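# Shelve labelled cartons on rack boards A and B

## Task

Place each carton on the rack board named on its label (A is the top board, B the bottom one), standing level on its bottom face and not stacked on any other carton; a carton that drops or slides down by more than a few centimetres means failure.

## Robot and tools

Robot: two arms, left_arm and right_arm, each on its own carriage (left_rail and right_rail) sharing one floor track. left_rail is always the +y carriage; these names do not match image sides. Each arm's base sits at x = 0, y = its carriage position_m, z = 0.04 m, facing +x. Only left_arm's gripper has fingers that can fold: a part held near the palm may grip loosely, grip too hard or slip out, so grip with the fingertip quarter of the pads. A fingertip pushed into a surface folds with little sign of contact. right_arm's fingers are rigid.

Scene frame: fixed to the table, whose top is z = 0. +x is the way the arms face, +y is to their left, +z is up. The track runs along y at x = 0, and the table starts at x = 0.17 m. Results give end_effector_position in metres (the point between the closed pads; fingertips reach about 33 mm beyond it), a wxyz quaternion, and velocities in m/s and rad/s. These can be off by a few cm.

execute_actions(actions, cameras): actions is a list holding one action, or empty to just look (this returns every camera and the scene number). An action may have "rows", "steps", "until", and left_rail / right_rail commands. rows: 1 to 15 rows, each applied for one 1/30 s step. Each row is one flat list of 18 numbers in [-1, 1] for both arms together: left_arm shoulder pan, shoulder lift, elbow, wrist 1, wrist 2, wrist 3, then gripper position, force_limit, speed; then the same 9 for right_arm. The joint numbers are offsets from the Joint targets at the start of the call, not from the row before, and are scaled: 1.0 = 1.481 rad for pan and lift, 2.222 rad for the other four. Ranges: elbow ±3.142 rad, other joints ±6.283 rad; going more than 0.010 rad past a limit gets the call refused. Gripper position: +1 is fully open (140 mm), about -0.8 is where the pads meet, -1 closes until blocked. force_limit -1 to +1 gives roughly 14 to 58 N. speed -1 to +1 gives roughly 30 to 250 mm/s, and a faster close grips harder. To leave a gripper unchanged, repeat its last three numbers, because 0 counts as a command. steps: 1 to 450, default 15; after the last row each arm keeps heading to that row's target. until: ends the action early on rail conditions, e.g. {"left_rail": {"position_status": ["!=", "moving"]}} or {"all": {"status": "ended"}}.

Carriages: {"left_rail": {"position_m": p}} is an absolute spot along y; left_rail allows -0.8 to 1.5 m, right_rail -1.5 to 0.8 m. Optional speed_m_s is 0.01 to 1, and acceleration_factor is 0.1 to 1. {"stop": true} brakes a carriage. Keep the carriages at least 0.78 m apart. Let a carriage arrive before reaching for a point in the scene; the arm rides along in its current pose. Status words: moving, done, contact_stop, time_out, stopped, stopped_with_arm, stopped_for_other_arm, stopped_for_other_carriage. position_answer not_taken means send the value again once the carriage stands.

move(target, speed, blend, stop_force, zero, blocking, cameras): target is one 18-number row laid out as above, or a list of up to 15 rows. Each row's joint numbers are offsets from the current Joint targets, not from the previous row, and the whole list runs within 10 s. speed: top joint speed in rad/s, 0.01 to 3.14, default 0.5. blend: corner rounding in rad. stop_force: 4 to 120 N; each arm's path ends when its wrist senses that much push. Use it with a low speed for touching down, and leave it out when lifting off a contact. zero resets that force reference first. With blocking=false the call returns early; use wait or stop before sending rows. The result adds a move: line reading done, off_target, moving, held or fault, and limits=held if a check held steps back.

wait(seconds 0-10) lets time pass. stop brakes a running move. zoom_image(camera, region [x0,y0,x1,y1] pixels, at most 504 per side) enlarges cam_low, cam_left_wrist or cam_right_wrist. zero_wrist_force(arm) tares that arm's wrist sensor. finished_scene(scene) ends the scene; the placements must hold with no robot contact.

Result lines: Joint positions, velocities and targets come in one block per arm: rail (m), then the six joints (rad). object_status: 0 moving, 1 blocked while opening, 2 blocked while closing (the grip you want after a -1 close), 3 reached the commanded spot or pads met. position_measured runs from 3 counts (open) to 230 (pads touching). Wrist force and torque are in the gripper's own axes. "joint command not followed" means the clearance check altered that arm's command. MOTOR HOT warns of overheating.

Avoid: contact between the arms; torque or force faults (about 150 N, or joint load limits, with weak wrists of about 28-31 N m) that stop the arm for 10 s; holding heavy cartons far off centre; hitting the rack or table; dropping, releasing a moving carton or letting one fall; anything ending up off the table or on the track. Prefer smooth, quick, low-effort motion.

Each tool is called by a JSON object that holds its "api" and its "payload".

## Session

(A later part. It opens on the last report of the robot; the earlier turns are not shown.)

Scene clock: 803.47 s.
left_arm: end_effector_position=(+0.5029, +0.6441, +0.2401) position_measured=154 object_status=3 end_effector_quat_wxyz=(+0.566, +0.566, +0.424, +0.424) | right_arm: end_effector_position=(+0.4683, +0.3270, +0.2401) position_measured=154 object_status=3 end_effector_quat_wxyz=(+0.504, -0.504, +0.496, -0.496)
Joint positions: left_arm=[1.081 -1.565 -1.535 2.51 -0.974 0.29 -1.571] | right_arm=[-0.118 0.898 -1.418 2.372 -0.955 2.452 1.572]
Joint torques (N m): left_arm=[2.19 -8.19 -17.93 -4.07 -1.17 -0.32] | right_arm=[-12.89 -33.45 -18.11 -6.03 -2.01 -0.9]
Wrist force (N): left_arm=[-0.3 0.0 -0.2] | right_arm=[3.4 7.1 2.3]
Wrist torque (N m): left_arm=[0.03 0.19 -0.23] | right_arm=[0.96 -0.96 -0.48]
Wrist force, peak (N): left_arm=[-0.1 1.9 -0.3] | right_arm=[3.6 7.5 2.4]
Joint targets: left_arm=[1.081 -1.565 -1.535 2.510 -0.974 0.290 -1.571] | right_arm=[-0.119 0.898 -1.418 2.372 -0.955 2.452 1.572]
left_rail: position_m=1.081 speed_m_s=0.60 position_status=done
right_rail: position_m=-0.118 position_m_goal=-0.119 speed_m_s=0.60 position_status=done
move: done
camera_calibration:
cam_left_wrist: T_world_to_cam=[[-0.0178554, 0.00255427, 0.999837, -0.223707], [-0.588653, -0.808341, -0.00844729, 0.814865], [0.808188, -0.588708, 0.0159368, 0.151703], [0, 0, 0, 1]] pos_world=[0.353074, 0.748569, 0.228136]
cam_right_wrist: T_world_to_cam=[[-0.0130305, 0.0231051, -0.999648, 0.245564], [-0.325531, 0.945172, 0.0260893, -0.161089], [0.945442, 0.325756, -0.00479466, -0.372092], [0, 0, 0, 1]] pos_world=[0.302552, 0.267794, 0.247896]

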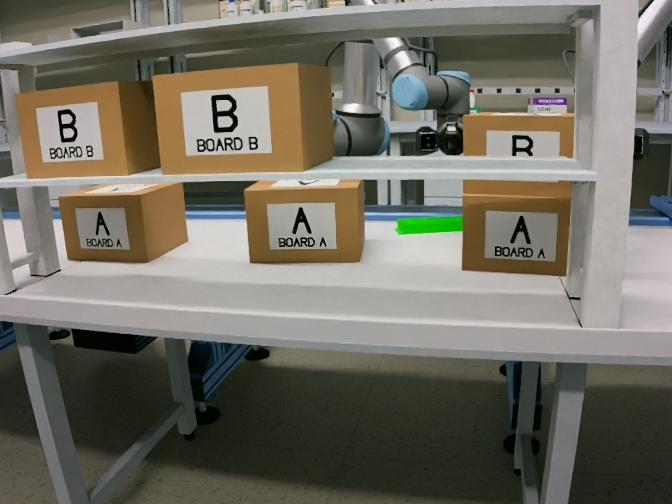

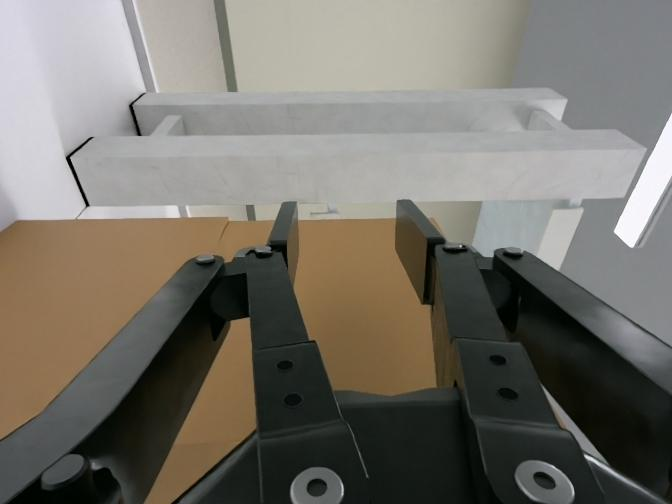

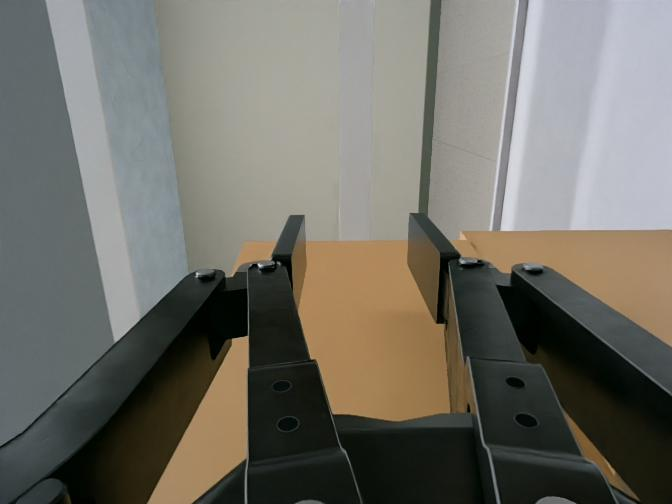

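{"api": "move", "payload": {"target": [0,0.0478,-0.0358,0.0039,0,0,-0.2,-0.8,0,0.0436,0.044,-0.0389,0.0095,0.0291,0,-0.2,-0.8,0], "speed": 0.045, "stop_force": 38, "cameras": ["cam_left_wrist","cam_right_wrist"]}}

Scene clock: 814.27 s.
left_arm: end_effector_position=(+0.5031, +0.6107, +0.2401) position_measured=154 object_status=3 end_effector_quat_wxyz=(+0.566, +0.566, +0.424, +0.424) | right_arm: end_effector_position=(+0.4685, +0.3609, +0.2402) position_measured=154 object_status=3 end_effector_quat_wxyz=(+0.504, -0.504, +0.496, -0.496)
Joint positions: left_arm=[1.082 -1.565 -1.485 2.453 -0.967 0.29 -1.571] | right_arm=[-0.119 0.944 -1.371 2.31 -0.939 2.499 1.572]
Joint torques (N m): left_arm=[-34.07 -50.51 -30.53 -6.09 17.86 -0.01] | right_arm=[-2.85 -48.4 -28.45 -6.35 -19.54 -1]
Wrist force (N): left_arm=[32.6 15.0 -3.1] | right_arm=[41.1 -7.4 -6.9]
Wrist torque (N m): left_arm=[-0.49 1.23 -0.57] | right_arm=[1.48 -0.08 0.36]
Wrist force, peak (N): left_arm=[47.2 18.9 -13.8] | right_arm=[51.8 -8.0 -5.9]
Joint targets: left_arm=[1.081 -1.565 -1.485 2.453 -0.967 0.290 -1.571] | right_arm=[-0.119 0.944 -1.371 2.310 -0.939 2.499 1.572]
left_rail: position_m=1.082 position_m_goal=1.081 speed_m_s=0.60 position_status=done
right_rail: position_m=-0.119 speed_m_s=0.60 position_status=done
move: contact (left_arm, right_arm); left_arm: the elbow is farthest, 0.023 rad from its target; right_arm: the elbow is farthest, 0.025 rad from its target
camera_calibration:
cam_left_wrist: T_world_to_cam=[[-0.0178358, 0.00240705, 0.999838, -0.223619], [-0.588425, -0.808506, -0.00855028, 0.787965], [0.808355, -0.588483, 0.0158367, 0.13162], [0, 0, 0, 1]] pos_world=[0.353275, 0.715069, 0.228236]
cam_right_wrist: T_world_to_cam=[[-0.0130208, 0.0231114, -0.999648, 0.244875], [-0.325112, 0.945316, 0.02609, -0.193363], [0.945586, 0.325337, -0.00479499, -0.383179], [0, 0, 0, 1]] pos_world=[0.302653, 0.301792, 0.247996]
Images, in order (width x height): cam_left_wrist 672x504, cam_right_wrist 672x504.

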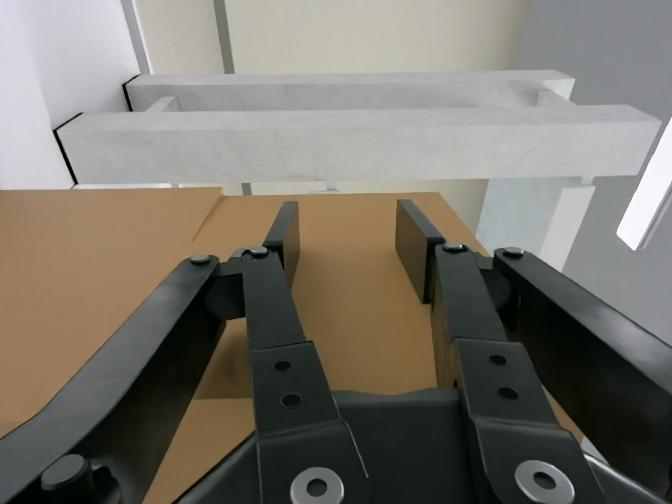

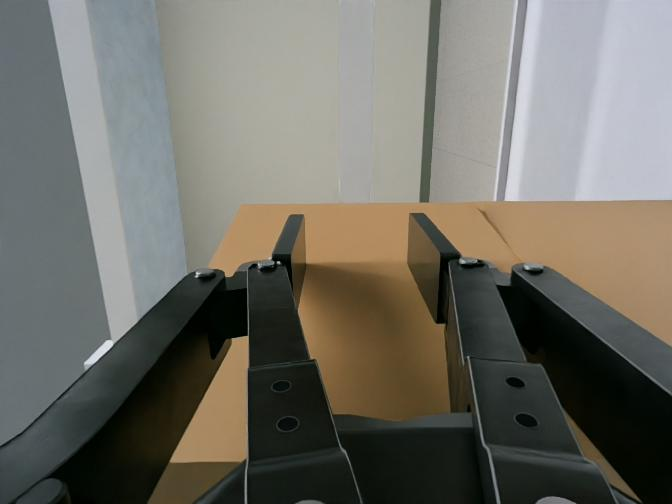

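{"api": "execute_actions", "payload": {"actions": [{"right_rail":{"position_m":-0.1172,"acceleration_factor":0.2},"left_rail":{"acceleration_factor":0.2,"speed_m_s":0.4},"steps":15}]}}

{"api": "move", "payload": {"target": [[0,-0.0463,-0.0106,0.0414,0,0,-0.2,-0.8,0,0,-0.0394,-0.0092,0.0354,0,0,-0.2,-0.8,0],[0,-0.088,-0.0232,0.0818,0,0,-0.2,-0.8,0,0,-0.0754,-0.0201,0.0704,0,0,-0.2,-0.8,0],[0,-0.1228,-0.0368,0.1187,0,0,-0.2,-0.8,0,0,-0.1062,-0.0319,0.1028,0,0,-0.2,-0.8,0]], "speed": [0.12,0.25,0.25], "blend": 0.01}}

{"api": "execute_actions", "payload": {"actions": [{"left_rail":{"position_m":0.9185},"right_rail":{"position_m":-0.2802,"speed_m_s":0.4},"steps":200,"until":{"all":{"status":"ended"}}}], "cameras": ["all"]}}

Scene clock: 860.40 s.
left_arm: end_effector_position=(+0.5031, +0.6106, +0.2401) position_measured=154 object_status=3 end_effector_quat_wxyz=(+0.566, +0.566, +0.424, +0.424) | right_arm: end_effector_position=(+0.4685, +0.3623, +0.2402) position_measured=154 object_status=3 end_effector_quat_wxyz=(+0.504, -0.504, +0.496, -0.496)
Joint positions: left_arm=[1.081 -1.565 -1.485 2.453 -0.967 0.29 -1.571] | right_arm=[-0.117 0.944 -1.371 2.31 -0.939 2.499 1.572]
Joint torques (N m): left_arm=[-34.71 -47.03 -39.98 -6.18 18.37 -0.25] | right_arm=[8.85 -45.75 -37.32 -5.82 -14.78 -0.66]
Wrist force (N): left_arm=[38.1 16.6 -6.1] | right_arm=[57.6 -10.1 -5.1]
Wrist torque (N m): left_arm=[-0.55 1.43 -0.61] | right_arm=[1.62 0.31 0.48]
Wrist force, peak (N): left_arm=[38.3 17.3 -6.4] | right_arm=[57.8 -9.7 -4.6]
Joint targets: left_arm=[1.081 -1.565 -1.485 2.453 -0.967 0.290 -1.571] | right_arm=[-0.117 0.944 -1.371 2.310 -0.939 2.499 1.572]
Tool commands: left_gripper/position=-0.2 left_gripper/force_limit=-0.8 left_gripper/speed=+0.0 right_gripper/position=-0.2 right_gripper/force_limit=-0.8 right_gripper/speed=+0.0
left_rail: position_m=1.081 speed_m_s=0.40 position_status=done
right_rail: position_m=-0.117 speed_m_s=0.60 position_status=done

Scene clock: 862.37 s.
left_arm: end_effector_position=(+0.5031, +0.6103, +0.3402) position_measured=154 object_status=3 end_effector_quat_wxyz=(+0.566, +0.566, +0.424, +0.424) | right_arm: end_effector_position=(+0.4685, +0.3622, +0.3400) position_measured=154 object_status=3 end_effector_quat_wxyz=(+0.504, -0.504, +0.496, -0.496)
Joint positions: left_arm=[1.081 -1.565 -1.666 2.371 -0.704 0.29 -1.571] | right_arm=[-0.117 0.944 -1.528 2.239 -0.711 2.499 1.572]
Joint torques (N m): left_arm=[-31.3 -50.24 -79.18 -1.68 18.4 -0.2] | right_arm=[12.71 -54.53 -60.31 -1.8 -12.32 -0.89]
Wrist force (N): left_arm=[43.6 -11.0 -6.0] | right_arm=[47.1 13.7 -3.7]
Wrist torque (N m): left_arm=[0.38 1.50 -0.21] | right_arm=[1.21 0.13 0.24]
Wrist force, peak (N): left_arm=[50.6 -11.0 -6.8] | right_arm=[57.4 -10.5 -5.2]
Joint targets: left_arm=[1.081 -1.565 -1.666 2.371 -0.704 0.290 -1.571] | right_arm=[-0.117 0.944 -1.528 2.239 -0.711 2.499 1.572]
left_rail: position_m=1.081 speed_m_s=0.40 position_status=done
right_rail: position_m=-0.117 speed_m_s=0.60 position_status=done
move: done

Scene clock: 864.80 s.
left_arm: end_effector_position=(+0.5031, +0.4473, +0.3402) position_measured=154 object_status=3 end_effector_quat_wxyz=(+0.566, +0.566, +0.424, +0.424) | right_arm: end_effector_position=(+0.4685, +0.1993, +0.3401) position_measured=154 object_status=3 end_effector_quat_wxyz=(+0.504, -0.504, +0.496, -0.496)
Joint positions: left_arm=[0.919 -1.565 -1.666 2.371 -0.704 0.29 -1.571] | right_arm=[-0.28 0.944 -1.528 2.239 -0.711 2.499 1.572]
Joint torques (N m): left_arm=[-29.62 -45.91 -74.25 -2.81 18.74 -0.14] | right_arm=[20.66 -45.75 -55.46 -2.35 -9.15 -0.86]
Wrist force (N): left_arm=[44.0 -11.0 -5.9] | right_arm=[47.7 13.4 -3.5]
Wrist torque (N m): left_arm=[0.39 1.55 -0.22] | right_arm=[1.17 0.17 0.25]
Wrist force, peak (N): left_arm=[44.7 -11.7 -5.9] | right_arm=[48.4 14.4 -3.4]
Joint targets: left_arm=[0.919 -1.565 -1.666 2.371 -0.704 0.290 -1.571] | right_arm=[-0.280 0.944 -1.528 2.239 -0.711 2.499 1.572]
Tool commands: left_gripper/position=-0.2 left_gripper/force_limit=-0.8 left_gripper/speed=+0.0 right_gripper/position=-0.2 right_gripper/force_limit=-0.8 right_gripper/speed=+0.0
left_rail: position_m=0.919 speed_m_s=0.40 position_status=done
right_rail: position_m=-0.280 speed_m_s=0.40 position_status=done
camera_calibration:
cam_left_wrist: T_world_to_cam=[[-0.0178361, 0.00241064, 0.999838, -0.323312], [-0.588474, -0.808471, -0.00854853, 0.656789], [0.80832, -0.588531, 0.0158386, 0.0339739], [0, 0, 0, 1]] pos_world=[0.353275, 0.551769, 0.328336]
cam_right_wrist: T_world_to_cam=[[-0.013176, 0.0229545, -0.99965, 0.348543], [-0.325018, 0.945351, 0.0259916, -0.0432051], [0.945616, 0.325246, -0.00499533, -0.330052], [0, 0, 0, 1]] pos_world=[0.302653, 0.140192, 0.347895]

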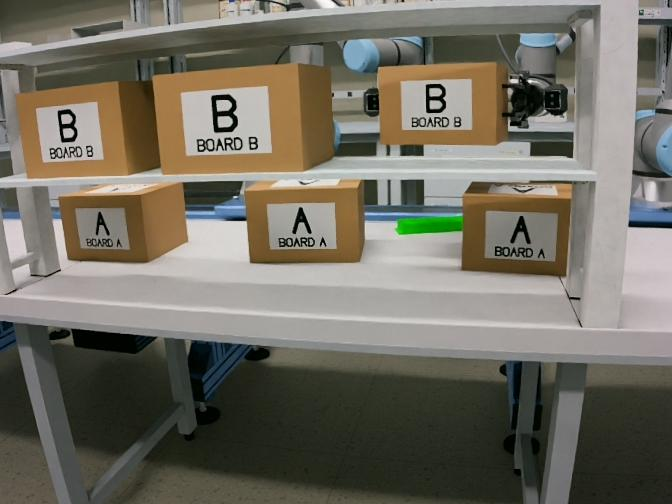

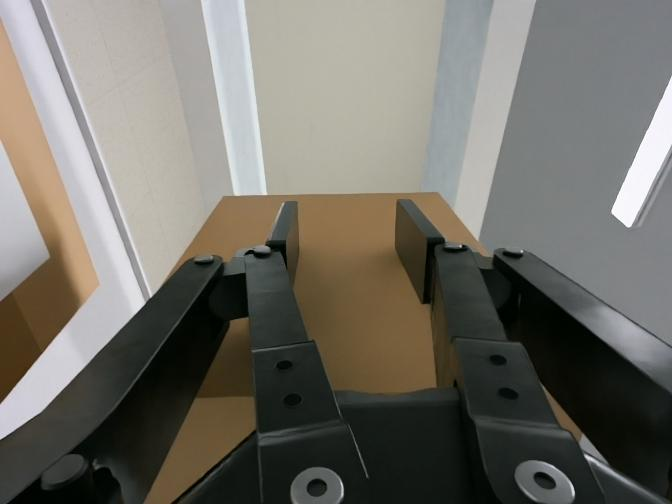

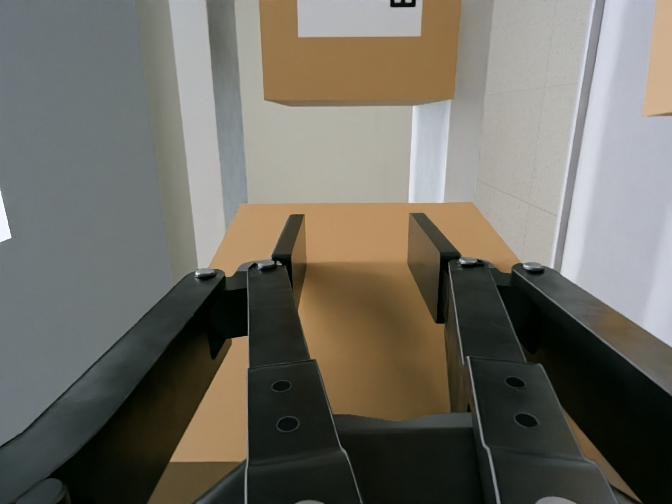

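{"api": "move", "payload": {"target": [[0.0876,0.0419,-0.0252,-0.0027,0.0463,0,-0.2,-0.8,0,-0.0785,0.0116,-0.0083,0.0006,-0.0645,0,-0.2,-0.8,0],[0.1648,0.0852,-0.054,-0.0028,0.0856,0,-0.2,-0.8,0,-0.1496,0.031,-0.0226,0.0019,-0.1239,0,-0.2,-0.8,0],[0.2319,0.1289,-0.0857,-0.0002,0.1183,0,-0.2,-0.8,0,-0.2121,0.057,-0.0425,0.0045,-0.1776,0,-0.2,-0.8,0],[0.2901,0.1728,-0.1202,0.005,0.1451,0,-0.2,-0.8,0,-0.2665,0.0884,-0.0678,0.0089,-0.2259,0,-0.2,-0.8,0],[0.3409,0.2166,-0.1571,0.0127,0.1668,0,-0.2,-0.8,0,-0.3134,0.1238,-0.0979,0.0153,-0.2693,0,-0.2,-0.8,0]], "speed": 0.22, "blend": [0.01,0.01,0.01,0.01,0], "stop_force": 40, "cameras": ["all"]}}

{"api": "move", "payload": {"target": [0,0.0319,0.0132,-0.0344,0,0,-0.2,-0.8,0,0,0.0321,0.0133,-0.0348,0,0,-0.2,-0.8,0], "speed": 0.03, "stop_force": 9}}

{"api": "move", "payload": {"target": [0,0.0021,0.0009,-0.0023,0,0,-0.2,-0.8,0,0,0.0021,0.0009,-0.0023,0,0,-0.2,-0.8,0], "speed": 0.03}}

{"api": "move", "payload": {"target": [0.0113,-0.0144,0.0106,-0.001,0.0075,0,-0.2,-0.8,0,-0.0203,-0.0151,0.0105,-0.0004,-0.0135,0,-0.2,-0.8,0], "speed": 0.05, "cameras": ["cam_low"]}}

Scene clock: 884.43 s.
left_arm: end_effector_position=(+0.7732, +0.4447, +0.3398) position_measured=154 object_status=3 end_effector_quat_wxyz=(+0.536, +0.536, +0.461, +0.461) | right_arm: end_effector_position=(+0.7731, +0.1944, +0.3401) position_measured=154 object_status=3 end_effector_quat_wxyz=(+0.536, -0.536, +0.461, -0.461)
Joint positions: left_arm=[0.918 -1.06 -1.346 2.022 -0.675 0.66 -1.571] | right_arm=[-0.28 0.48 -1.345 2.022 -0.677 1.901 1.572]
Joint torques (N m): left_arm=[-22.24 -45.64 -78.21 -3.59 23.55 -0.08] | right_arm=[18.31 -54.04 -55.94 -2.34 -23.12 -0.7]
Wrist force (N): left_arm=[43.2 -10.2 -6.0] | right_arm=[47.2 14.4 -4.0]
Wrist torque (N m): left_arm=[0.35 1.48 -0.15] | right_arm=[1.08 0.05 0.01]
Wrist force, peak (N): left_arm=[60.9 -10.7 -8.8] | right_arm=[65.6 13.4 -5.4]
Joint targets: left_arm=[0.919 -1.060 -1.346 2.022 -0.675 0.660 -1.571] | right_arm=[-0.280 0.480 -1.345 2.022 -0.677 1.901 1.572]
left_rail: position_m=0.918 position_m_goal=0.919 speed_m_s=0.40 position_status=done
right_rail: position_m=-0.280 speed_m_s=0.40 position_status=done
move: done
camera_calibration:
cam_left_wrist: T_world_to_cam=[[-0.0175031, 0.0000671772, 0.999847, -0.317333], [-0.474849, -0.880029, -0.00825347, 0.757469], [0.879893, -0.47492, 0.0154351, -0.291566], [0, 0, 0, 1]] pos_world=[0.610676, 0.528146, 0.328036]
cam_right_wrist: T_world_to_cam=[[-0.0160375, 0.0210295, -0.99965, 0.355273], [-0.448541, 0.893384, 0.02599, 0.165981], [0.893618, 0.448801, -0.00489505, -0.600351], [0, 0, 0, 1]] pos_world=[0.616632, 0.113682, 0.347896]

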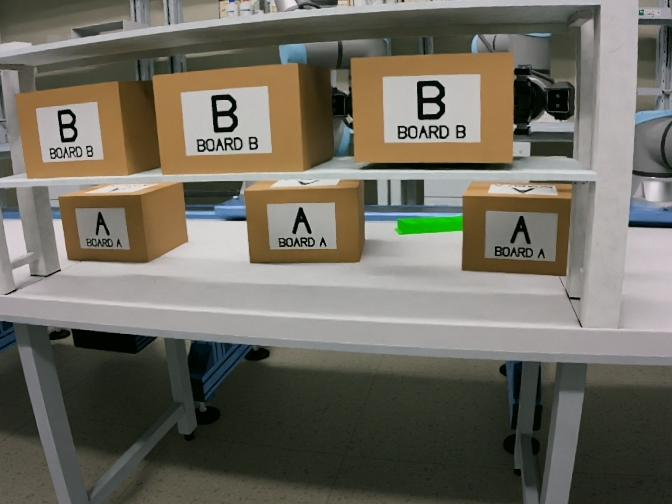

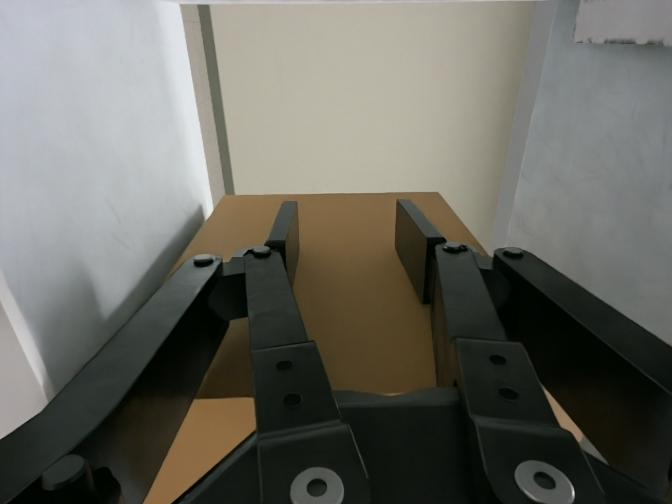

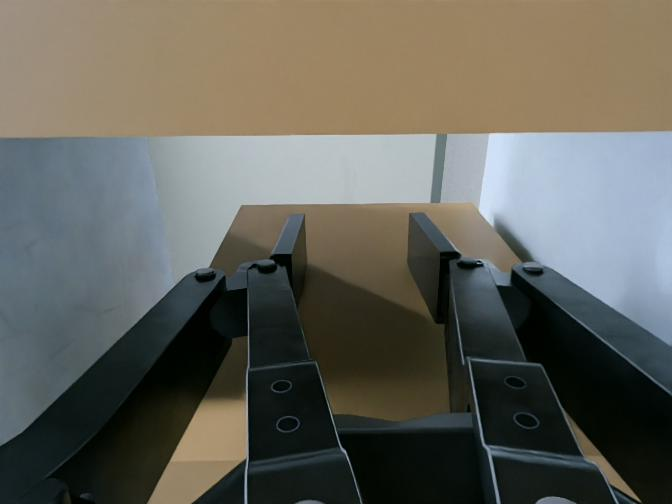

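Scene clock: 886.53 s.
left_arm: end_effector_position=(+0.7733, +0.4446, +0.3281) position_measured=154 object_status=3 end_effector_quat_wxyz=(+0.536, +0.536, +0.461, +0.461) | right_arm: end_effector_position=(+0.7732, +0.1945, +0.3289) position_measured=154 object_status=3 end_effector_quat_wxyz=(+0.536, -0.536, +0.461, -0.461)
Joint positions: left_arm=[0.918 -1.06 -1.332 2.031 -0.698 0.66 -1.571] | right_arm=[-0.28 0.48 -1.332 2.03 -0.699 1.901 1.572]
Joint torques (N m): left_arm=[-29.43 -82.93 -74.19 -2.51 22.93 0.23] | right_arm=[22.88 -74.9 -53.64 -2.38 -23.06 -0.71]
Wrist force (N): left_arm=[44.1 -4.5 -6.3] | right_arm=[48.4 10.4 -3.3]
Wrist torque (N m): left_arm=[0.23 1.55 -0.40] | right_arm=[0.36 0.05 0.00]
Wrist force, peak (N): left_arm=[48.3 6.9 -7.4] | right_arm=[50.5 5.2 -1.7]
Joint targets: left_arm=[0.919 -1.060 -1.332 2.031 -0.698 0.660 -1.571] | right_arm=[-0.280 0.480 -1.332 2.030 -0.699 1.901 1.572]
left_rail: position_m=0.918 position_m_goal=0.919 speed_m_s=0.40 position_status=done
right_rail: position_m=-0.280 speed_m_s=0.40 position_status=done
move: contact (left_arm, right_arm); left_arm: the wrist 1 is farthest, 0.054 rad from its target; right_arm: the wrist 1 is farthest, 0.056 rad from its target

Scene clock: 887.23 s.
left_arm: end_effector_position=(+0.7733, +0.4446, +0.3258) position_measured=154 object_status=3 end_effector_quat_wxyz=(+0.536, +0.536, +0.461, +0.461) | right_arm: end_effector_position=(+0.7732, +0.1945, +0.3265) position_measured=154 object_status=3 end_effector_quat_wxyz=(+0.537, -0.536, +0.461, -0.461)
Joint positions: left_arm=[0.919 -1.06 -1.329 2.033 -0.703 0.66 -1.571] | right_arm=[-0.28 0.48 -1.329 2.032 -0.704 1.901 1.572]
Joint torques (N m): left_arm=[-27.72 -9.65 -27.79 -1.77 22.96 0.38] | right_arm=[23.88 -23.81 -26.86 -2.25 -23.05 -0.75]
Wrist force (N): left_arm=[51.5 32.6 -5.2] | right_arm=[54.2 -16.3 -19.8]
Wrist torque (N m): left_arm=[-0.83 1.79 -0.79] | right_arm=[1.39 0.03 0.22]
Wrist force, peak (N): left_arm=[51.8 32.4 -6.5] | right_arm=[54.2 -16.3 -19.8]
Joint targets: left_arm=[0.919 -1.060 -1.329 2.033 -0.703 0.660 -1.571] | right_arm=[-0.280 0.480 -1.329 2.032 -0.704 1.901 1.572]
left_rail: position_m=0.919 speed_m_s=0.40 position_status=done
right_rail: position_m=-0.280 speed_m_s=0.40 position_status=done
move: done

Scene clock: 888.20 s.
left_arm: end_effector_position=(+0.7735, +0.4636, +0.3275) position_measured=154 object_status=3 end_effector_quat_wxyz=(+0.536, +0.536, +0.461, +0.461) | right_arm: end_effector_position=(+0.7734, +0.1753, +0.3289) position_measured=154 object_status=3 end_effector_quat_wxyz=(+0.536, -0.536, +0.461, -0.461)
Joint positions: left_arm=[0.919 -1.044 -1.35 2.056 -0.705 0.677 -1.571] | right_arm=[-0.28 0.45 -1.351 2.055 -0.705 1.871 1.572]
Joint torques (N m): left_arm=[13.84 -81.08 -27.05 -5.14 2.39 -0.06] | right_arm=[-13.21 -71.15 -26.93 -7.59 -2.14 -0.81]
Wrist force (N): left_arm=[0.1 0.1 0.0] | right_arm=[-0.6 9.6 0.8]
Wrist torque (N m): left_arm=[0.09 0.11 -0.21] | right_arm=[1.50 -0.01 -0.44]
Wrist force, peak (N): left_arm=[51.4 33.5 -4.8] | right_arm=[54.4 -17.1 -19.7]
Joint targets: left_arm=[0.919 -1.044 -1.350 2.056 -0.705 0.677 -1.571] | right_arm=[-0.280 0.450 -1.351 2.055 -0.705 1.871 1.572]
left_rail: position_m=0.919 speed_m_s=0.40 position_status=done
right_rail: position_m=-0.280 speed_m_s=0.40 position_status=done
move: done
Images, in order (width x height): cam_low 672x504.

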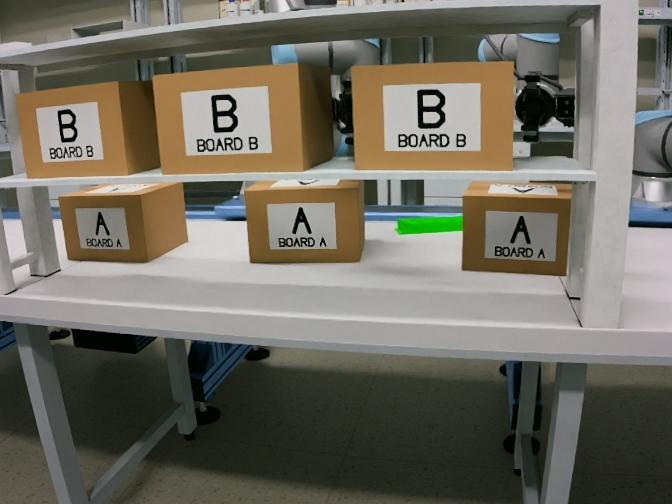

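{"api": "move", "payload": {"target": [[-0.1897,-0.104,0.0925,-0.0233,-0.1265,0,-0.2,-0.8,0,0.1067,-0.1094,0.0976,-0.0247,0.0716,0,-0.2,-0.8,0],[-0.419,-0.361,0.0453,0.1954,-0.2794,0,-0.2,-0.8,0,0.2134,-0.3604,0.0457,0.1945,0.1422,0,-0.2,-0.8,0]], "speed": 0.5, "blend": [0.01,0]}}

{"api": "execute_actions", "payload": {"actions": [{"left_rail":{"position_m":1.06,"speed_m_s":0.6,"acceleration_factor":0.6},"right_rail":{"position_m":-0.14,"speed_m_s":0.6,"acceleration_factor":0.6},"steps":200,"until":{"all":{"status":"ended"}}}], "cameras": ["cam_left_wrist","cam_right_wrist"]}}

Scene clock: 921.40 s.
left_arm: end_effector_position=(+0.4765, +0.4919, +0.5298) position_measured=154 object_status=3 end_effector_quat_wxyz=(+0.536, +0.536, +0.461, +0.461) | right_arm: end_effector_position=(+0.4763, +0.1468, +0.5301) position_measured=154 object_status=3 end_effector_quat_wxyz=(+0.536, -0.536, +0.461, -0.461)
Joint positions: left_arm=[0.919 -1.664 -1.885 2.157 -0.271 0.056 -1.571] | right_arm=[-0.28 0.766 -1.885 2.157 -0.273 2.187 1.572]
Joint torques (N m): left_arm=[-17.12 -37.89 -58.56 2.57 -2.45 0.07] | right_arm=[12.67 -29.6 -50.18 1.26 3.36 -0.88]
Wrist force (N): left_arm=[0.0 -0.1 -0.1] | right_arm=[-0.8 9.7 1.0]
Wrist torque (N m): left_arm=[0.03 0.11 -0.24] | right_arm=[1.54 -0.02 -0.51]
Wrist force, peak (N): left_arm=[0.8 -1.8 -2.2] | right_arm=[-0.3 12.4 -1.5]
Joint targets: left_arm=[0.919 -1.664 -1.885 2.157 -0.271 0.056 -1.571] | right_arm=[-0.280 0.766 -1.885 2.157 -0.272 2.187 1.572]
left_rail: position_m=0.919 speed_m_s=0.40 position_status=done
right_rail: position_m=-0.280 speed_m_s=0.40 position_status=done
move: done

Scene clock: 922.87 s.
left_arm: end_effector_position=(+0.4765, +0.6335, +0.5299) position_measured=154 object_status=3 end_effector_quat_wxyz=(+0.536, +0.536, +0.461, +0.461) | right_arm: end_effector_position=(+0.4763, +0.2870, +0.5302) position_measured=154 object_status=3 end_effector_quat_wxyz=(+0.537, -0.536, +0.461, -0.461)
Joint positions: left_arm=[1.06 -1.664 -1.885 2.157 -0.271 0.056 -1.571] | right_arm=[-0.14 0.766 -1.885 2.157 -0.272 2.187 1.572]
Joint torques (N m): left_arm=[-10.24 -22 -53.79 0.79 -0.82 -0.23] | right_arm=[8.28 -27.78 -46.82 0.56 1.93 -1.09]
Wrist force (N): left_arm=[0.3 -0.1 -0.1] | right_arm=[-0.7 9.7 1.0]
Wrist torque (N m): left_arm=[0.05 0.05 -0.24] | right_arm=[1.50 -0.03 -0.51]
Wrist force, peak (N): left_arm=[1.2 -0.1 -0.1] | right_arm=[-1.3 9.9 1.4]
Joint targets: left_arm=[1.060 -1.664 -1.885 2.157 -0.271 0.056 -1.571] | right_arm=[-0.140 0.766 -1.885 2.157 -0.272 2.187 1.572]
Tool commands: left_gripper/position=-0.2 left_gripper/force_limit=-0.8 left_gripper/speed=+0.0 right_gripper/position=-0.2 right_gripper/force_limit=-0.8 right_gripper/speed=+0.0
left_rail: position_m=1.060 speed_m_s=0.60 position_status=done
right_rail: position_m=-0.140 speed_m_s=0.60 position_status=done
camera_calibration:
cam_left_wrist: T_world_to_cam=[[-0.0183087, 0.0000504976, 0.999832, -0.512137], [-0.474637, -0.880139, -0.00864699, 0.784428], [0.879991, -0.474716, 0.0161382, 0.0556422], [0, 0, 0, 1]] pos_world=[0.313977, 0.716846, 0.517936]
cam_right_wrist: T_world_to_cam=[[-0.0157255, 0.0212947, -0.99965, 0.538448], [-0.44863, 0.893337, 0.0260874, -0.0547393], [0.893579, 0.448883, -0.00449478, -0.375929], [0, 0, 0, 1]] pos_world=[0.319832, 0.206183, 0.537998]
Images, in order (width x height): cam_left_wrist 672x504, cam_right_wrist 672x504.

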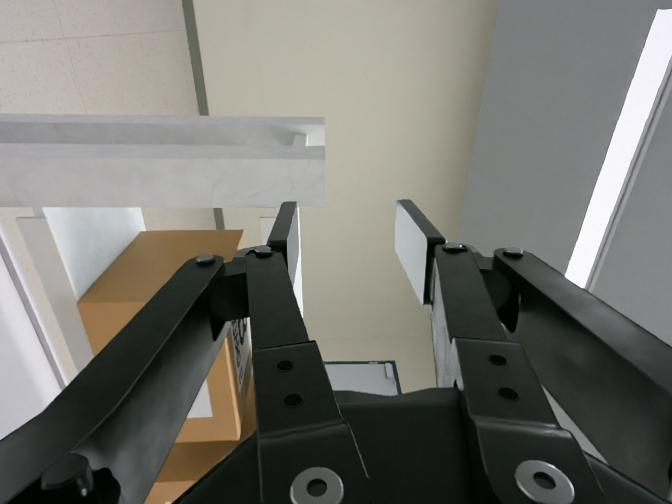

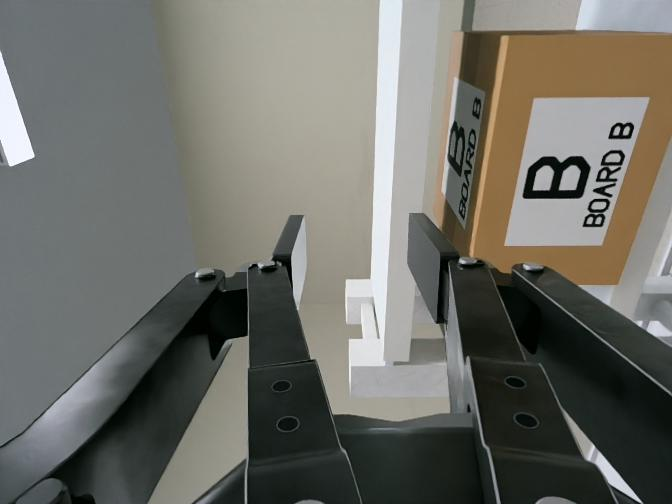

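{"api": "move", "payload": {"target": [[0,0.0651,0.0721,-0.1155,0,0,-0.2,-0.8,0,0,0.0651,0.0721,-0.1155,0,0,-0.2,-0.8,0],[0,0.1732,0.1242,-0.2397,0,0,-0.2,-0.8,0,0,0.1732,0.1242,-0.2397,0,0,-0.2,-0.8,0]], "speed": 0.5, "blend": [0.02,0], "cameras": ["cam_left_wrist","cam_right_wrist"]}}

Scene clock: 933.40 s.
left_arm: end_effector_position=(+0.4765, +0.6336, +0.3007) position_measured=154 object_status=3 end_effector_quat_wxyz=(+0.536, +0.536, +0.461, +0.461) | right_arm: end_effector_position=(+0.4762, +0.2869, +0.3011) position_measured=154 object_status=3 end_effector_quat_wxyz=(+0.537, -0.536, +0.461, -0.461)
Joint positions: left_arm=[1.06 -1.664 -1.628 2.433 -0.803 0.056 -1.571] | right_arm=[-0.14 0.766 -1.629 2.433 -0.805 2.187 1.572]
Joint torques (N m): left_arm=[7.02 -7.48 -22.5 -2.53 1.55 0.17] | right_arm=[-4.25 -19.44 -23.06 -7.2 -2.1 -1.12]
Wrist force (N): left_arm=[0.3 -0.1 -0.2] | right_arm=[-0.8 9.6 1.0]
Wrist torque (N m): left_arm=[0.03 0.05 -0.24] | right_arm=[1.47 0.00 -0.45]
Wrist force, peak (N): left_arm=[0.7 -2.4 -0.4] | right_arm=[-0.7 11.6 1.0]
Joint targets: left_arm=[1.060 -1.664 -1.628 2.433 -0.803 0.056 -1.571] | right_arm=[-0.140 0.766 -1.628 2.433 -0.805 2.187 1.572]
left_rail: position_m=1.060 speed_m_s=0.60 position_status=done
right_rail: position_m=-0.140 speed_m_s=0.60 position_status=done
move: done
camera_calibration:
cam_left_wrist: T_world_to_cam=[[-0.0183087, 0.0000504976, 0.999832, -0.282975], [-0.474637, -0.880139, -0.00864699, 0.782622], [0.879991, -0.474716, 0.0161382, 0.059436], [0, 0, 0, 1]] pos_world=[0.313977, 0.717046, 0.288736]
cam_right_wrist: T_world_to_cam=[[-0.0156804, 0.0214286, -0.999647, 0.309285], [-0.448631, 0.893333, 0.0261868, -0.0488344], [0.893579, 0.448884, -0.00439426, -0.376901], [0, 0, 0, 1]] pos_world=[0.319732, 0.206183, 0.308798]
Images, in order (width x height): cam_left_wrist 672x504, cam_right_wrist 672x504.

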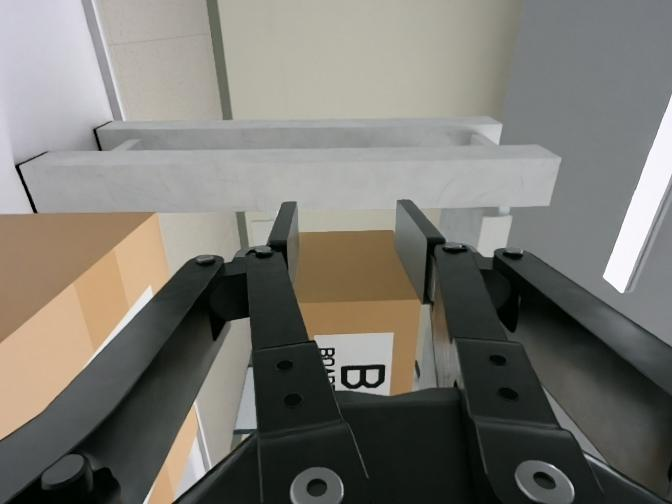

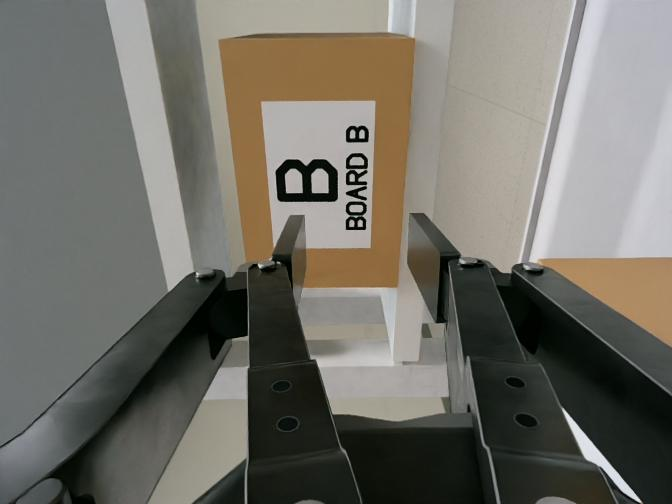

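{"api": "execute_actions", "payload": {"actions": [{"left_rail":{"position_m":1.0755},"right_rail":{"position_m":-0.1245},"steps":60,"until":{"all":{"status":"ended"}}}]}}

{"api": "move", "payload": {"target": [[-0.0337,0.1374,0.0357,-0.1274,-0.0335,0,-0.2,-0.8,0,0.024,0.1374,0.0357,-0.1274,0.0239,0,-0.2,-0.8,0],[-0.0337,0.3178,0.0468,-0.2586,-0.0335,0,-0.2,-0.8,0,0.024,0.3178,0.0468,-0.2586,0.0239,0,-0.2,-0.8,0]], "speed": 0.3, "blend": [0.02,0], "stop_force": 12, "cameras": ["cam_left_wrist","cam_right_wrist"]}}

{"api": "move", "payload": {"target": [0.0129,0.0234,-0.0467,0.0311,0.0086,0,-0.2,-0.8,0,0.064,0.0234,-0.0467,0.0311,0.0427,0,-0.2,-0.8,0], "speed": 0.045, "stop_force": 38, "cameras": ["all"]}}

Scene clock: 957.73 s.
left_arm: end_effector_position=(+0.4765, +0.6491, +0.3006) position_measured=154 object_status=3 end_effector_quat_wxyz=(+0.536, +0.536, +0.461, +0.461) | right_arm: end_effector_position=(+0.4762, +0.3024, +0.3009) position_measured=154 object_status=3 end_effector_quat_wxyz=(+0.537, -0.536, +0.461, -0.461)
Joint positions: left_arm=[1.075 -1.664 -1.628 2.433 -0.804 0.056 -1.571] | right_arm=[-0.125 0.766 -1.628 2.433 -0.805 2.187 1.572]
Joint torques (N m): left_arm=[10.3 -19.23 -27.81 -0.33 1.28 0.05] | right_arm=[-13.54 -21.76 -30.98 -5.94 -2.11 -1.12]
Wrist force (N): left_arm=[0.3 0.3 -0.1] | right_arm=[-0.8 9.7 1.2]
Wrist torque (N m): left_arm=[0.11 0.05 -0.23] | right_arm=[1.50 0.00 -0.46]
Wrist force, peak (N): left_arm=[1.3 0.0 0.0] | right_arm=[-0.9 10.1 0.8]
Joint targets: left_arm=[1.076 -1.664 -1.628 2.433 -0.803 0.056 -1.571] | right_arm=[-0.125 0.766 -1.628 2.433 -0.805 2.187 1.572]
Tool commands: left_gripper/position=-0.2 left_gripper/force_limit=-0.8 left_gripper/speed=+0.0 right_gripper/position=-0.2 right_gripper/force_limit=-0.8 right_gripper/speed=+0.0
left_rail: position_m=1.075 speed_m_s=0.60 position_status=done
right_rail: position_m=-0.125 speed_m_s=0.60 position_status=done

Scene clock: 960.77 s.
left_arm: end_effector_position=(+0.4596, +0.6571, +0.1009) position_measured=154 object_status=3 end_effector_quat_wxyz=(+0.530, +0.530, +0.468, +0.468) | right_arm: end_effector_position=(+0.4592, +0.2967, +0.1011) position_measured=154 object_status=3 end_effector_quat_wxyz=(+0.532, -0.532, +0.466, -0.466)
Joint positions: left_arm=[1.075 -1.714 -1.158 2.537 -1.378 -0.018 -1.571] | right_arm=[-0.124 0.802 -1.158 2.537 -1.38 2.24 1.572]
Joint torques (N m): left_arm=[-10.89 -27.65 2.69 -2.39 -2.03 0.31] | right_arm=[12.55 -38.13 -1.35 -6.51 3.4 -1.22]
Wrist force (N): left_arm=[0.1 0.3 0.0] | right_arm=[-0.8 9.8 1.0]
Wrist torque (N m): left_arm=[0.11 0.10 -0.24] | right_arm=[1.61 0.04 -0.52]
Wrist force, peak (N): left_arm=[0.8 1.0 0.6] | right_arm=[-0.9 11.0 0.9]
Joint targets: left_arm=[1.076 -1.714 -1.158 2.537 -1.378 -0.018 -1.571] | right_arm=[-0.125 0.802 -1.158 2.537 -1.380 2.240 1.572]
left_rail: position_m=1.075 speed_m_s=0.60 position_status=done
right_rail: position_m=-0.124 position_m_goal=-0.125 speed_m_s=0.60 position_status=done
move: done
camera_calibration:
cam_left_wrist: T_world_to_cam=[[-0.0183971, -0.000575062, 0.999831, -0.0829674], [-0.452948, -0.891493, -0.0088471, 0.791091], [0.891347, -0.453034, 0.0161404, 0.0691811], [0, 0, 0, 1]] pos_world=[0.295132, 0.736546, 0.0888356]
cam_right_wrist: T_world_to_cam=[[-0.0154398, 0.0215259, -0.999649, 0.108704], [-0.432857, 0.901085, 0.0260891, -0.0694589], [0.90133, 0.433108, -0.00459496, -0.365866], [0, 0, 0, 1]] pos_world=[0.301379, 0.218708, 0.108797]
Images, in order (width x height): cam_left_wrist 672x504, cam_right_wrist 672x504.

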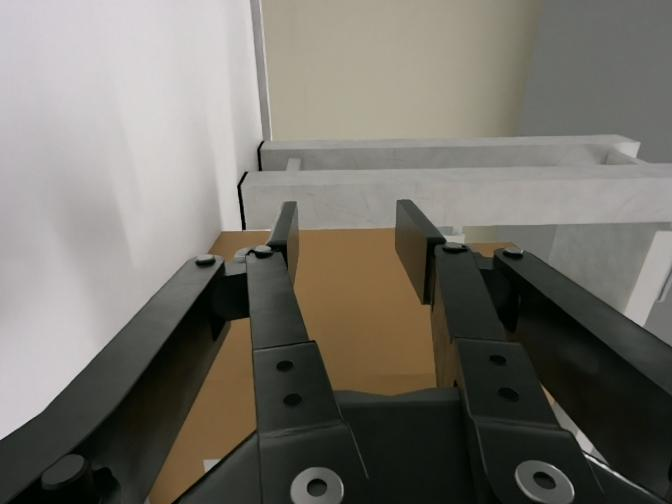

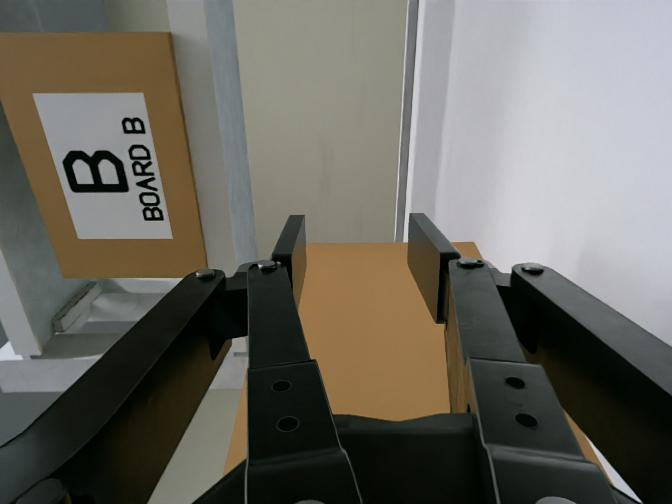

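Scene clock: 964.67 s.
left_arm: end_effector_position=(+0.4597, +0.6029, +0.1008) position_measured=154 object_status=3 end_effector_quat_wxyz=(+0.530, +0.530, +0.468, +0.468) | right_arm: end_effector_position=(+0.4592, +0.3508, +0.1010) position_measured=154 object_status=3 end_effector_quat_wxyz=(+0.532, -0.532, +0.466, -0.466)
Joint positions: left_arm=[1.076 -1.695 -1.123 2.434 -1.309 0 -1.571] | right_arm=[-0.124 0.895 -1.123 2.434 -1.311 2.334 1.572]
Joint torques (N m): left_arm=[-22.1 -71.37 -24.13 -5.55 6.46 0.36] | right_arm=[2.31 -63.14 -17.64 -6.58 -19.92 -1.26]
Wrist force (N): left_arm=[35.0 8.6 -14.2] | right_arm=[35.7 -1.3 -6.0]
Wrist torque (N m): left_arm=[-0.27 1.00 -0.59] | right_arm=[1.90 0.78 0.24]
Wrist force, peak (N): left_arm=[38.7 7.7 -15.3] | right_arm=[39.9 0.4 -7.0]
Joint targets: left_arm=[1.076 -1.695 -1.123 2.434 -1.309 0.000 -1.571] | right_arm=[-0.125 0.895 -1.123 2.434 -1.311 2.334 1.572]
left_rail: position_m=1.076 position_m_goal=1.075 speed_m_s=0.60 position_status=done
right_rail: position_m=-0.124 position_m_goal=-0.125 speed_m_s=0.60 position_status=done
move: contact (left_arm, right_arm)
camera_calibration:
cam_left_wrist: T_world_to_cam=[[-0.018445, -0.000898436, 0.999829, -0.0827631], [-0.452422, -0.891757, -0.00914767, 0.742735], [0.891613, -0.452514, 0.016042, 0.0441555], [0, 0, 0, 1]] pos_world=[0.295134, 0.682246, 0.0888349]
cam_right_wrist: T_world_to_cam=[[-0.0156109, 0.0214471, -0.999648, 0.10761], [-0.432449, 0.901281, 0.02609, -0.118425], [0.901523, 0.432704, -0.004795, -0.389133], [0, 0, 0, 1]] pos_world=[0.30128, 0.272806, 0.108796]

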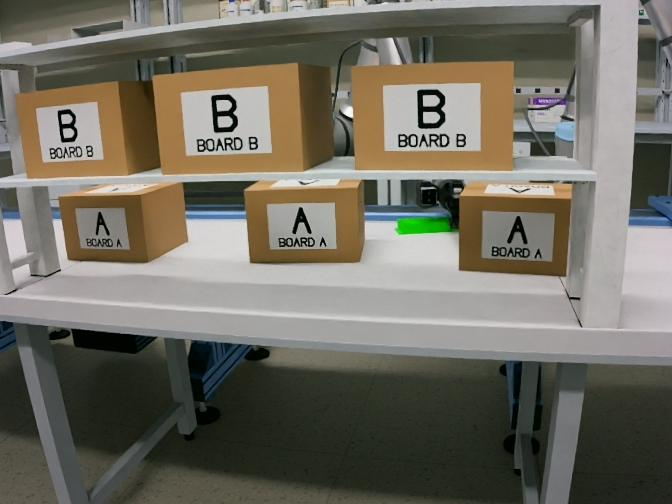

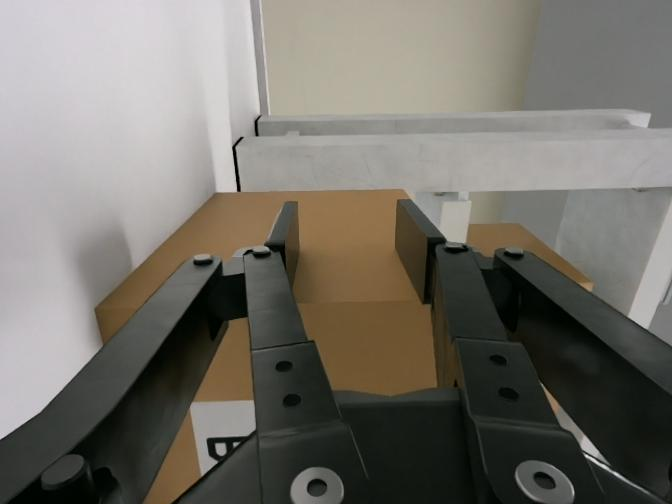

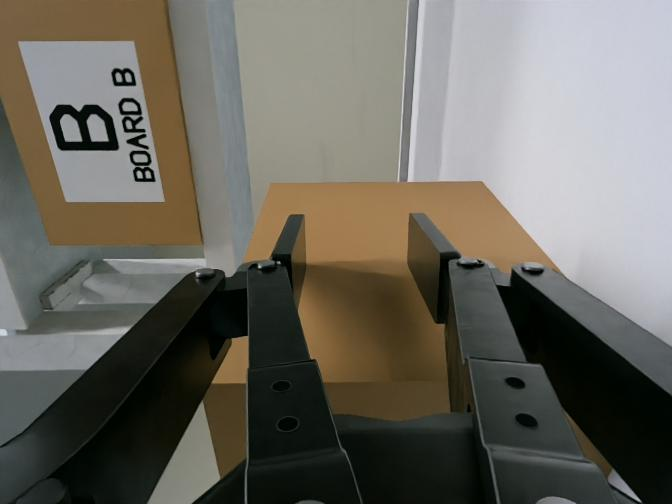

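{"api": "execute_actions", "payload": {"actions": [{"right_rail":{"position_m":-0.123,"acceleration_factor":0.2,"speed_m_s":0.4},"left_rail":{"acceleration_factor":0.2,"speed_m_s":0.4},"steps":15}]}}

{"api": "move", "payload": {"target": [[0,-0.09573,-0.00354,0.06734,0,0,-0.2,-0.8,0,0,-0.09573,-0.00354,0.06734,0,0,-0.2,-0.8,0],[0,-0.18373,-0.01403,0.13649,0,0,-0.2,-0.8,0,0,-0.18373,-0.01403,0.13649,0,0,-0.2,-0.8,0],[0,-0.26105,-0.03093,0.20492,0,0,-0.2,-0.8,0,0,-0.26105,-0.03093,0.20492,0,0,-0.2,-0.8,0],[0,-0.32605,-0.05343,0.27075,0,0,-0.2,-0.8,0,0,-0.32605,-0.05343,0.27075,0,0,-0.2,-0.8,0],[0,-0.37825,-0.08099,0.33309,0,0,-0.2,-0.8,0,0,-0.37825,-0.08099,0.33309,0,0,-0.2,-0.8,0],[0,-0.41837,-0.11291,0.39176,0,0,-0.2,-0.8,0,0,-0.41837,-0.11291,0.39176,0,0,-0.2,-0.8,0],[0,-0.4475,-0.14871,0.44698,0,0,-0.2,-0.8,0,0,-0.4475,-0.14871,0.44698,0,0,-0.2,-0.8,0],[0,-0.46682,-0.18802,0.49916,0,0,-0.2,-0.8,0,0,-0.46682,-0.18802,0.49916,0,0,-0.2,-0.8,0],[0,-0.47473,-0.21611,0.53253,0,0,-0.2,-0.8,0,0,-0.47473,-0.21611,0.53253,0,0,-0.2,-0.8,0]], "speed": [0.12,0.25,0.3,0.3,0.3,0.3,0.3,0.3,0.3], "blend": [0.01,0.01,0.01,0.01,0.01,0.01,0.01,0.01,0], "cameras": ["all"]}}

Scene clock: 995.83 s.
left_arm: end_effector_position=(+0.4597, +0.6029, +0.1008) position_measured=154 object_status=3 end_effector_quat_wxyz=(+0.530, +0.530, +0.468, +0.468) | right_arm: end_effector_position=(+0.4592, +0.3522, +0.1009) position_measured=154 object_status=3 end_effector_quat_wxyz=(+0.532, -0.532, +0.466, -0.466)
Joint positions: left_arm=[1.075 -1.695 -1.123 2.434 -1.309 0 -1.571] | right_arm=[-0.123 0.895 -1.123 2.435 -1.311 2.334 1.572]
Joint torques (N m): left_arm=[-27.85 -75.52 -37.54 -5.18 7.28 -0.04] | right_arm=[14.46 -56.28 -37.65 -6.29 -19.79 -0.92]
Wrist force (N): left_arm=[37.7 6.9 -8.7] | right_arm=[56.2 -7.7 -13.7]
Wrist torque (N m): left_arm=[-0.23 1.08 -0.58] | right_arm=[2.17 1.18 0.45]
Wrist force, peak (N): left_arm=[36.9 8.1 -14.8] | right_arm=[56.1 -8.8 -14.0]
Joint targets: left_arm=[1.076 -1.695 -1.123 2.434 -1.309 0.000 -1.571] | right_arm=[-0.123 0.895 -1.123 2.434 -1.311 2.334 1.572]
Tool commands: left_gripper/position=-0.2 left_gripper/force_limit=-0.8 left_gripper/speed=+0.0 right_gripper/position=-0.2 right_gripper/force_limit=-0.8 right_gripper/speed=+0.0
left_rail: position_m=1.075 speed_m_s=0.40 position_status=done
right_rail: position_m=-0.123 speed_m_s=0.40 position_status=done

Scene clock: 1001.17 s.
left_arm: end_effector_position=(+0.4597, +0.6028, +0.6208) position_measured=154 object_status=3 end_effector_quat_wxyz=(+0.530, +0.530, +0.468, +0.468) | right_arm: end_effector_position=(+0.4592, +0.3523, +0.6209) position_measured=154 object_status=3 end_effector_quat_wxyz=(+0.532, -0.532, +0.466, -0.466)
Joint positions: left_arm=[1.075 -1.695 -1.826 1.954 -0.126 0 -1.571] | right_arm=[-0.123 0.895 -1.827 1.954 -0.128 2.334 1.572]
Joint torques (N m): left_arm=[-26.59 -31.98 -75.04 -0.75 24.58 0.03] | right_arm=[31.03 -26.02 -61.95 -3.3 -19.06 -1.03]
Wrist force (N): left_arm=[46.6 -11.0 -6.4] | right_arm=[47.0 16.2 -3.7]
Wrist torque (N m): left_arm=[0.52 1.43 -0.12] | right_arm=[1.20 1.04 0.24]
Wrist force, peak (N): left_arm=[62.1 -11.3 -7.7] | right_arm=[62.1 17.1 -4.2]
Joint targets: left_arm=[1.076 -1.695 -1.826 1.954 -0.126 0.000 -1.571] | right_arm=[-0.123 0.895 -1.827 1.954 -0.128 2.334 1.572]
left_rail: position_m=1.075 speed_m_s=0.40 position_status=done
right_rail: position_m=-0.123 speed_m_s=0.40 position_status=done
move: done
camera_calibration:
cam_left_wrist: T_world_to_cam=[[-0.0183556, -0.000720798, 0.999831, -0.602824], [-0.452547, -0.891695, -0.00895104, 0.747278], [0.891551, -0.452635, 0.0160414, 0.0358702], [0, 0, 0, 1]] pos_world=[0.295133, 0.682146, 0.608835]
cam_right_wrist: T_world_to_cam=[[-0.0155633, 0.0215802, -0.999646, 0.627141], [-0.432451, 0.901277, 0.0261894, -0.13349], [0.901523, 0.432705, -0.00469449, -0.387397], [0, 0, 0, 1]] pos_world=[0.30128, 0.274406, 0.628597]

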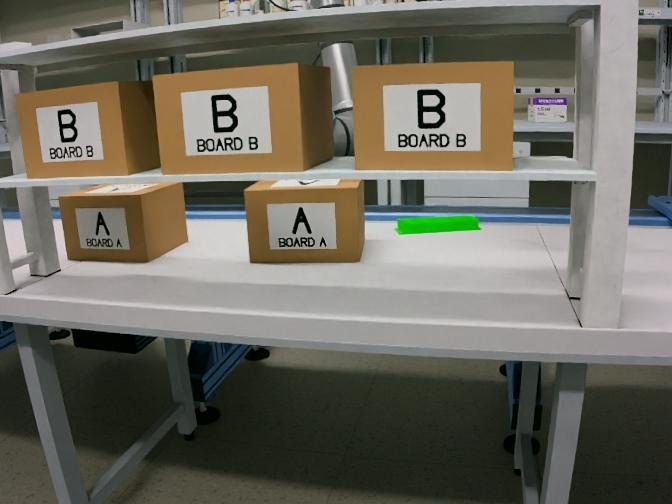

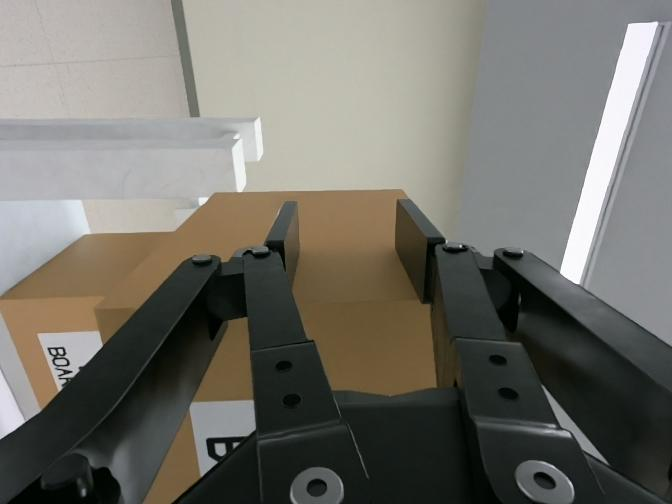

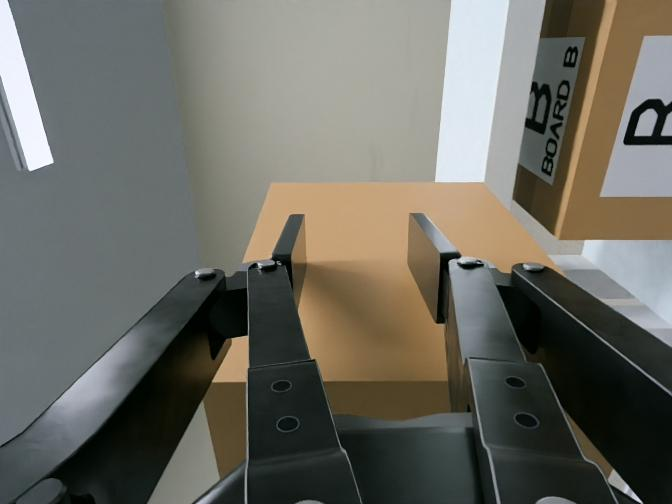

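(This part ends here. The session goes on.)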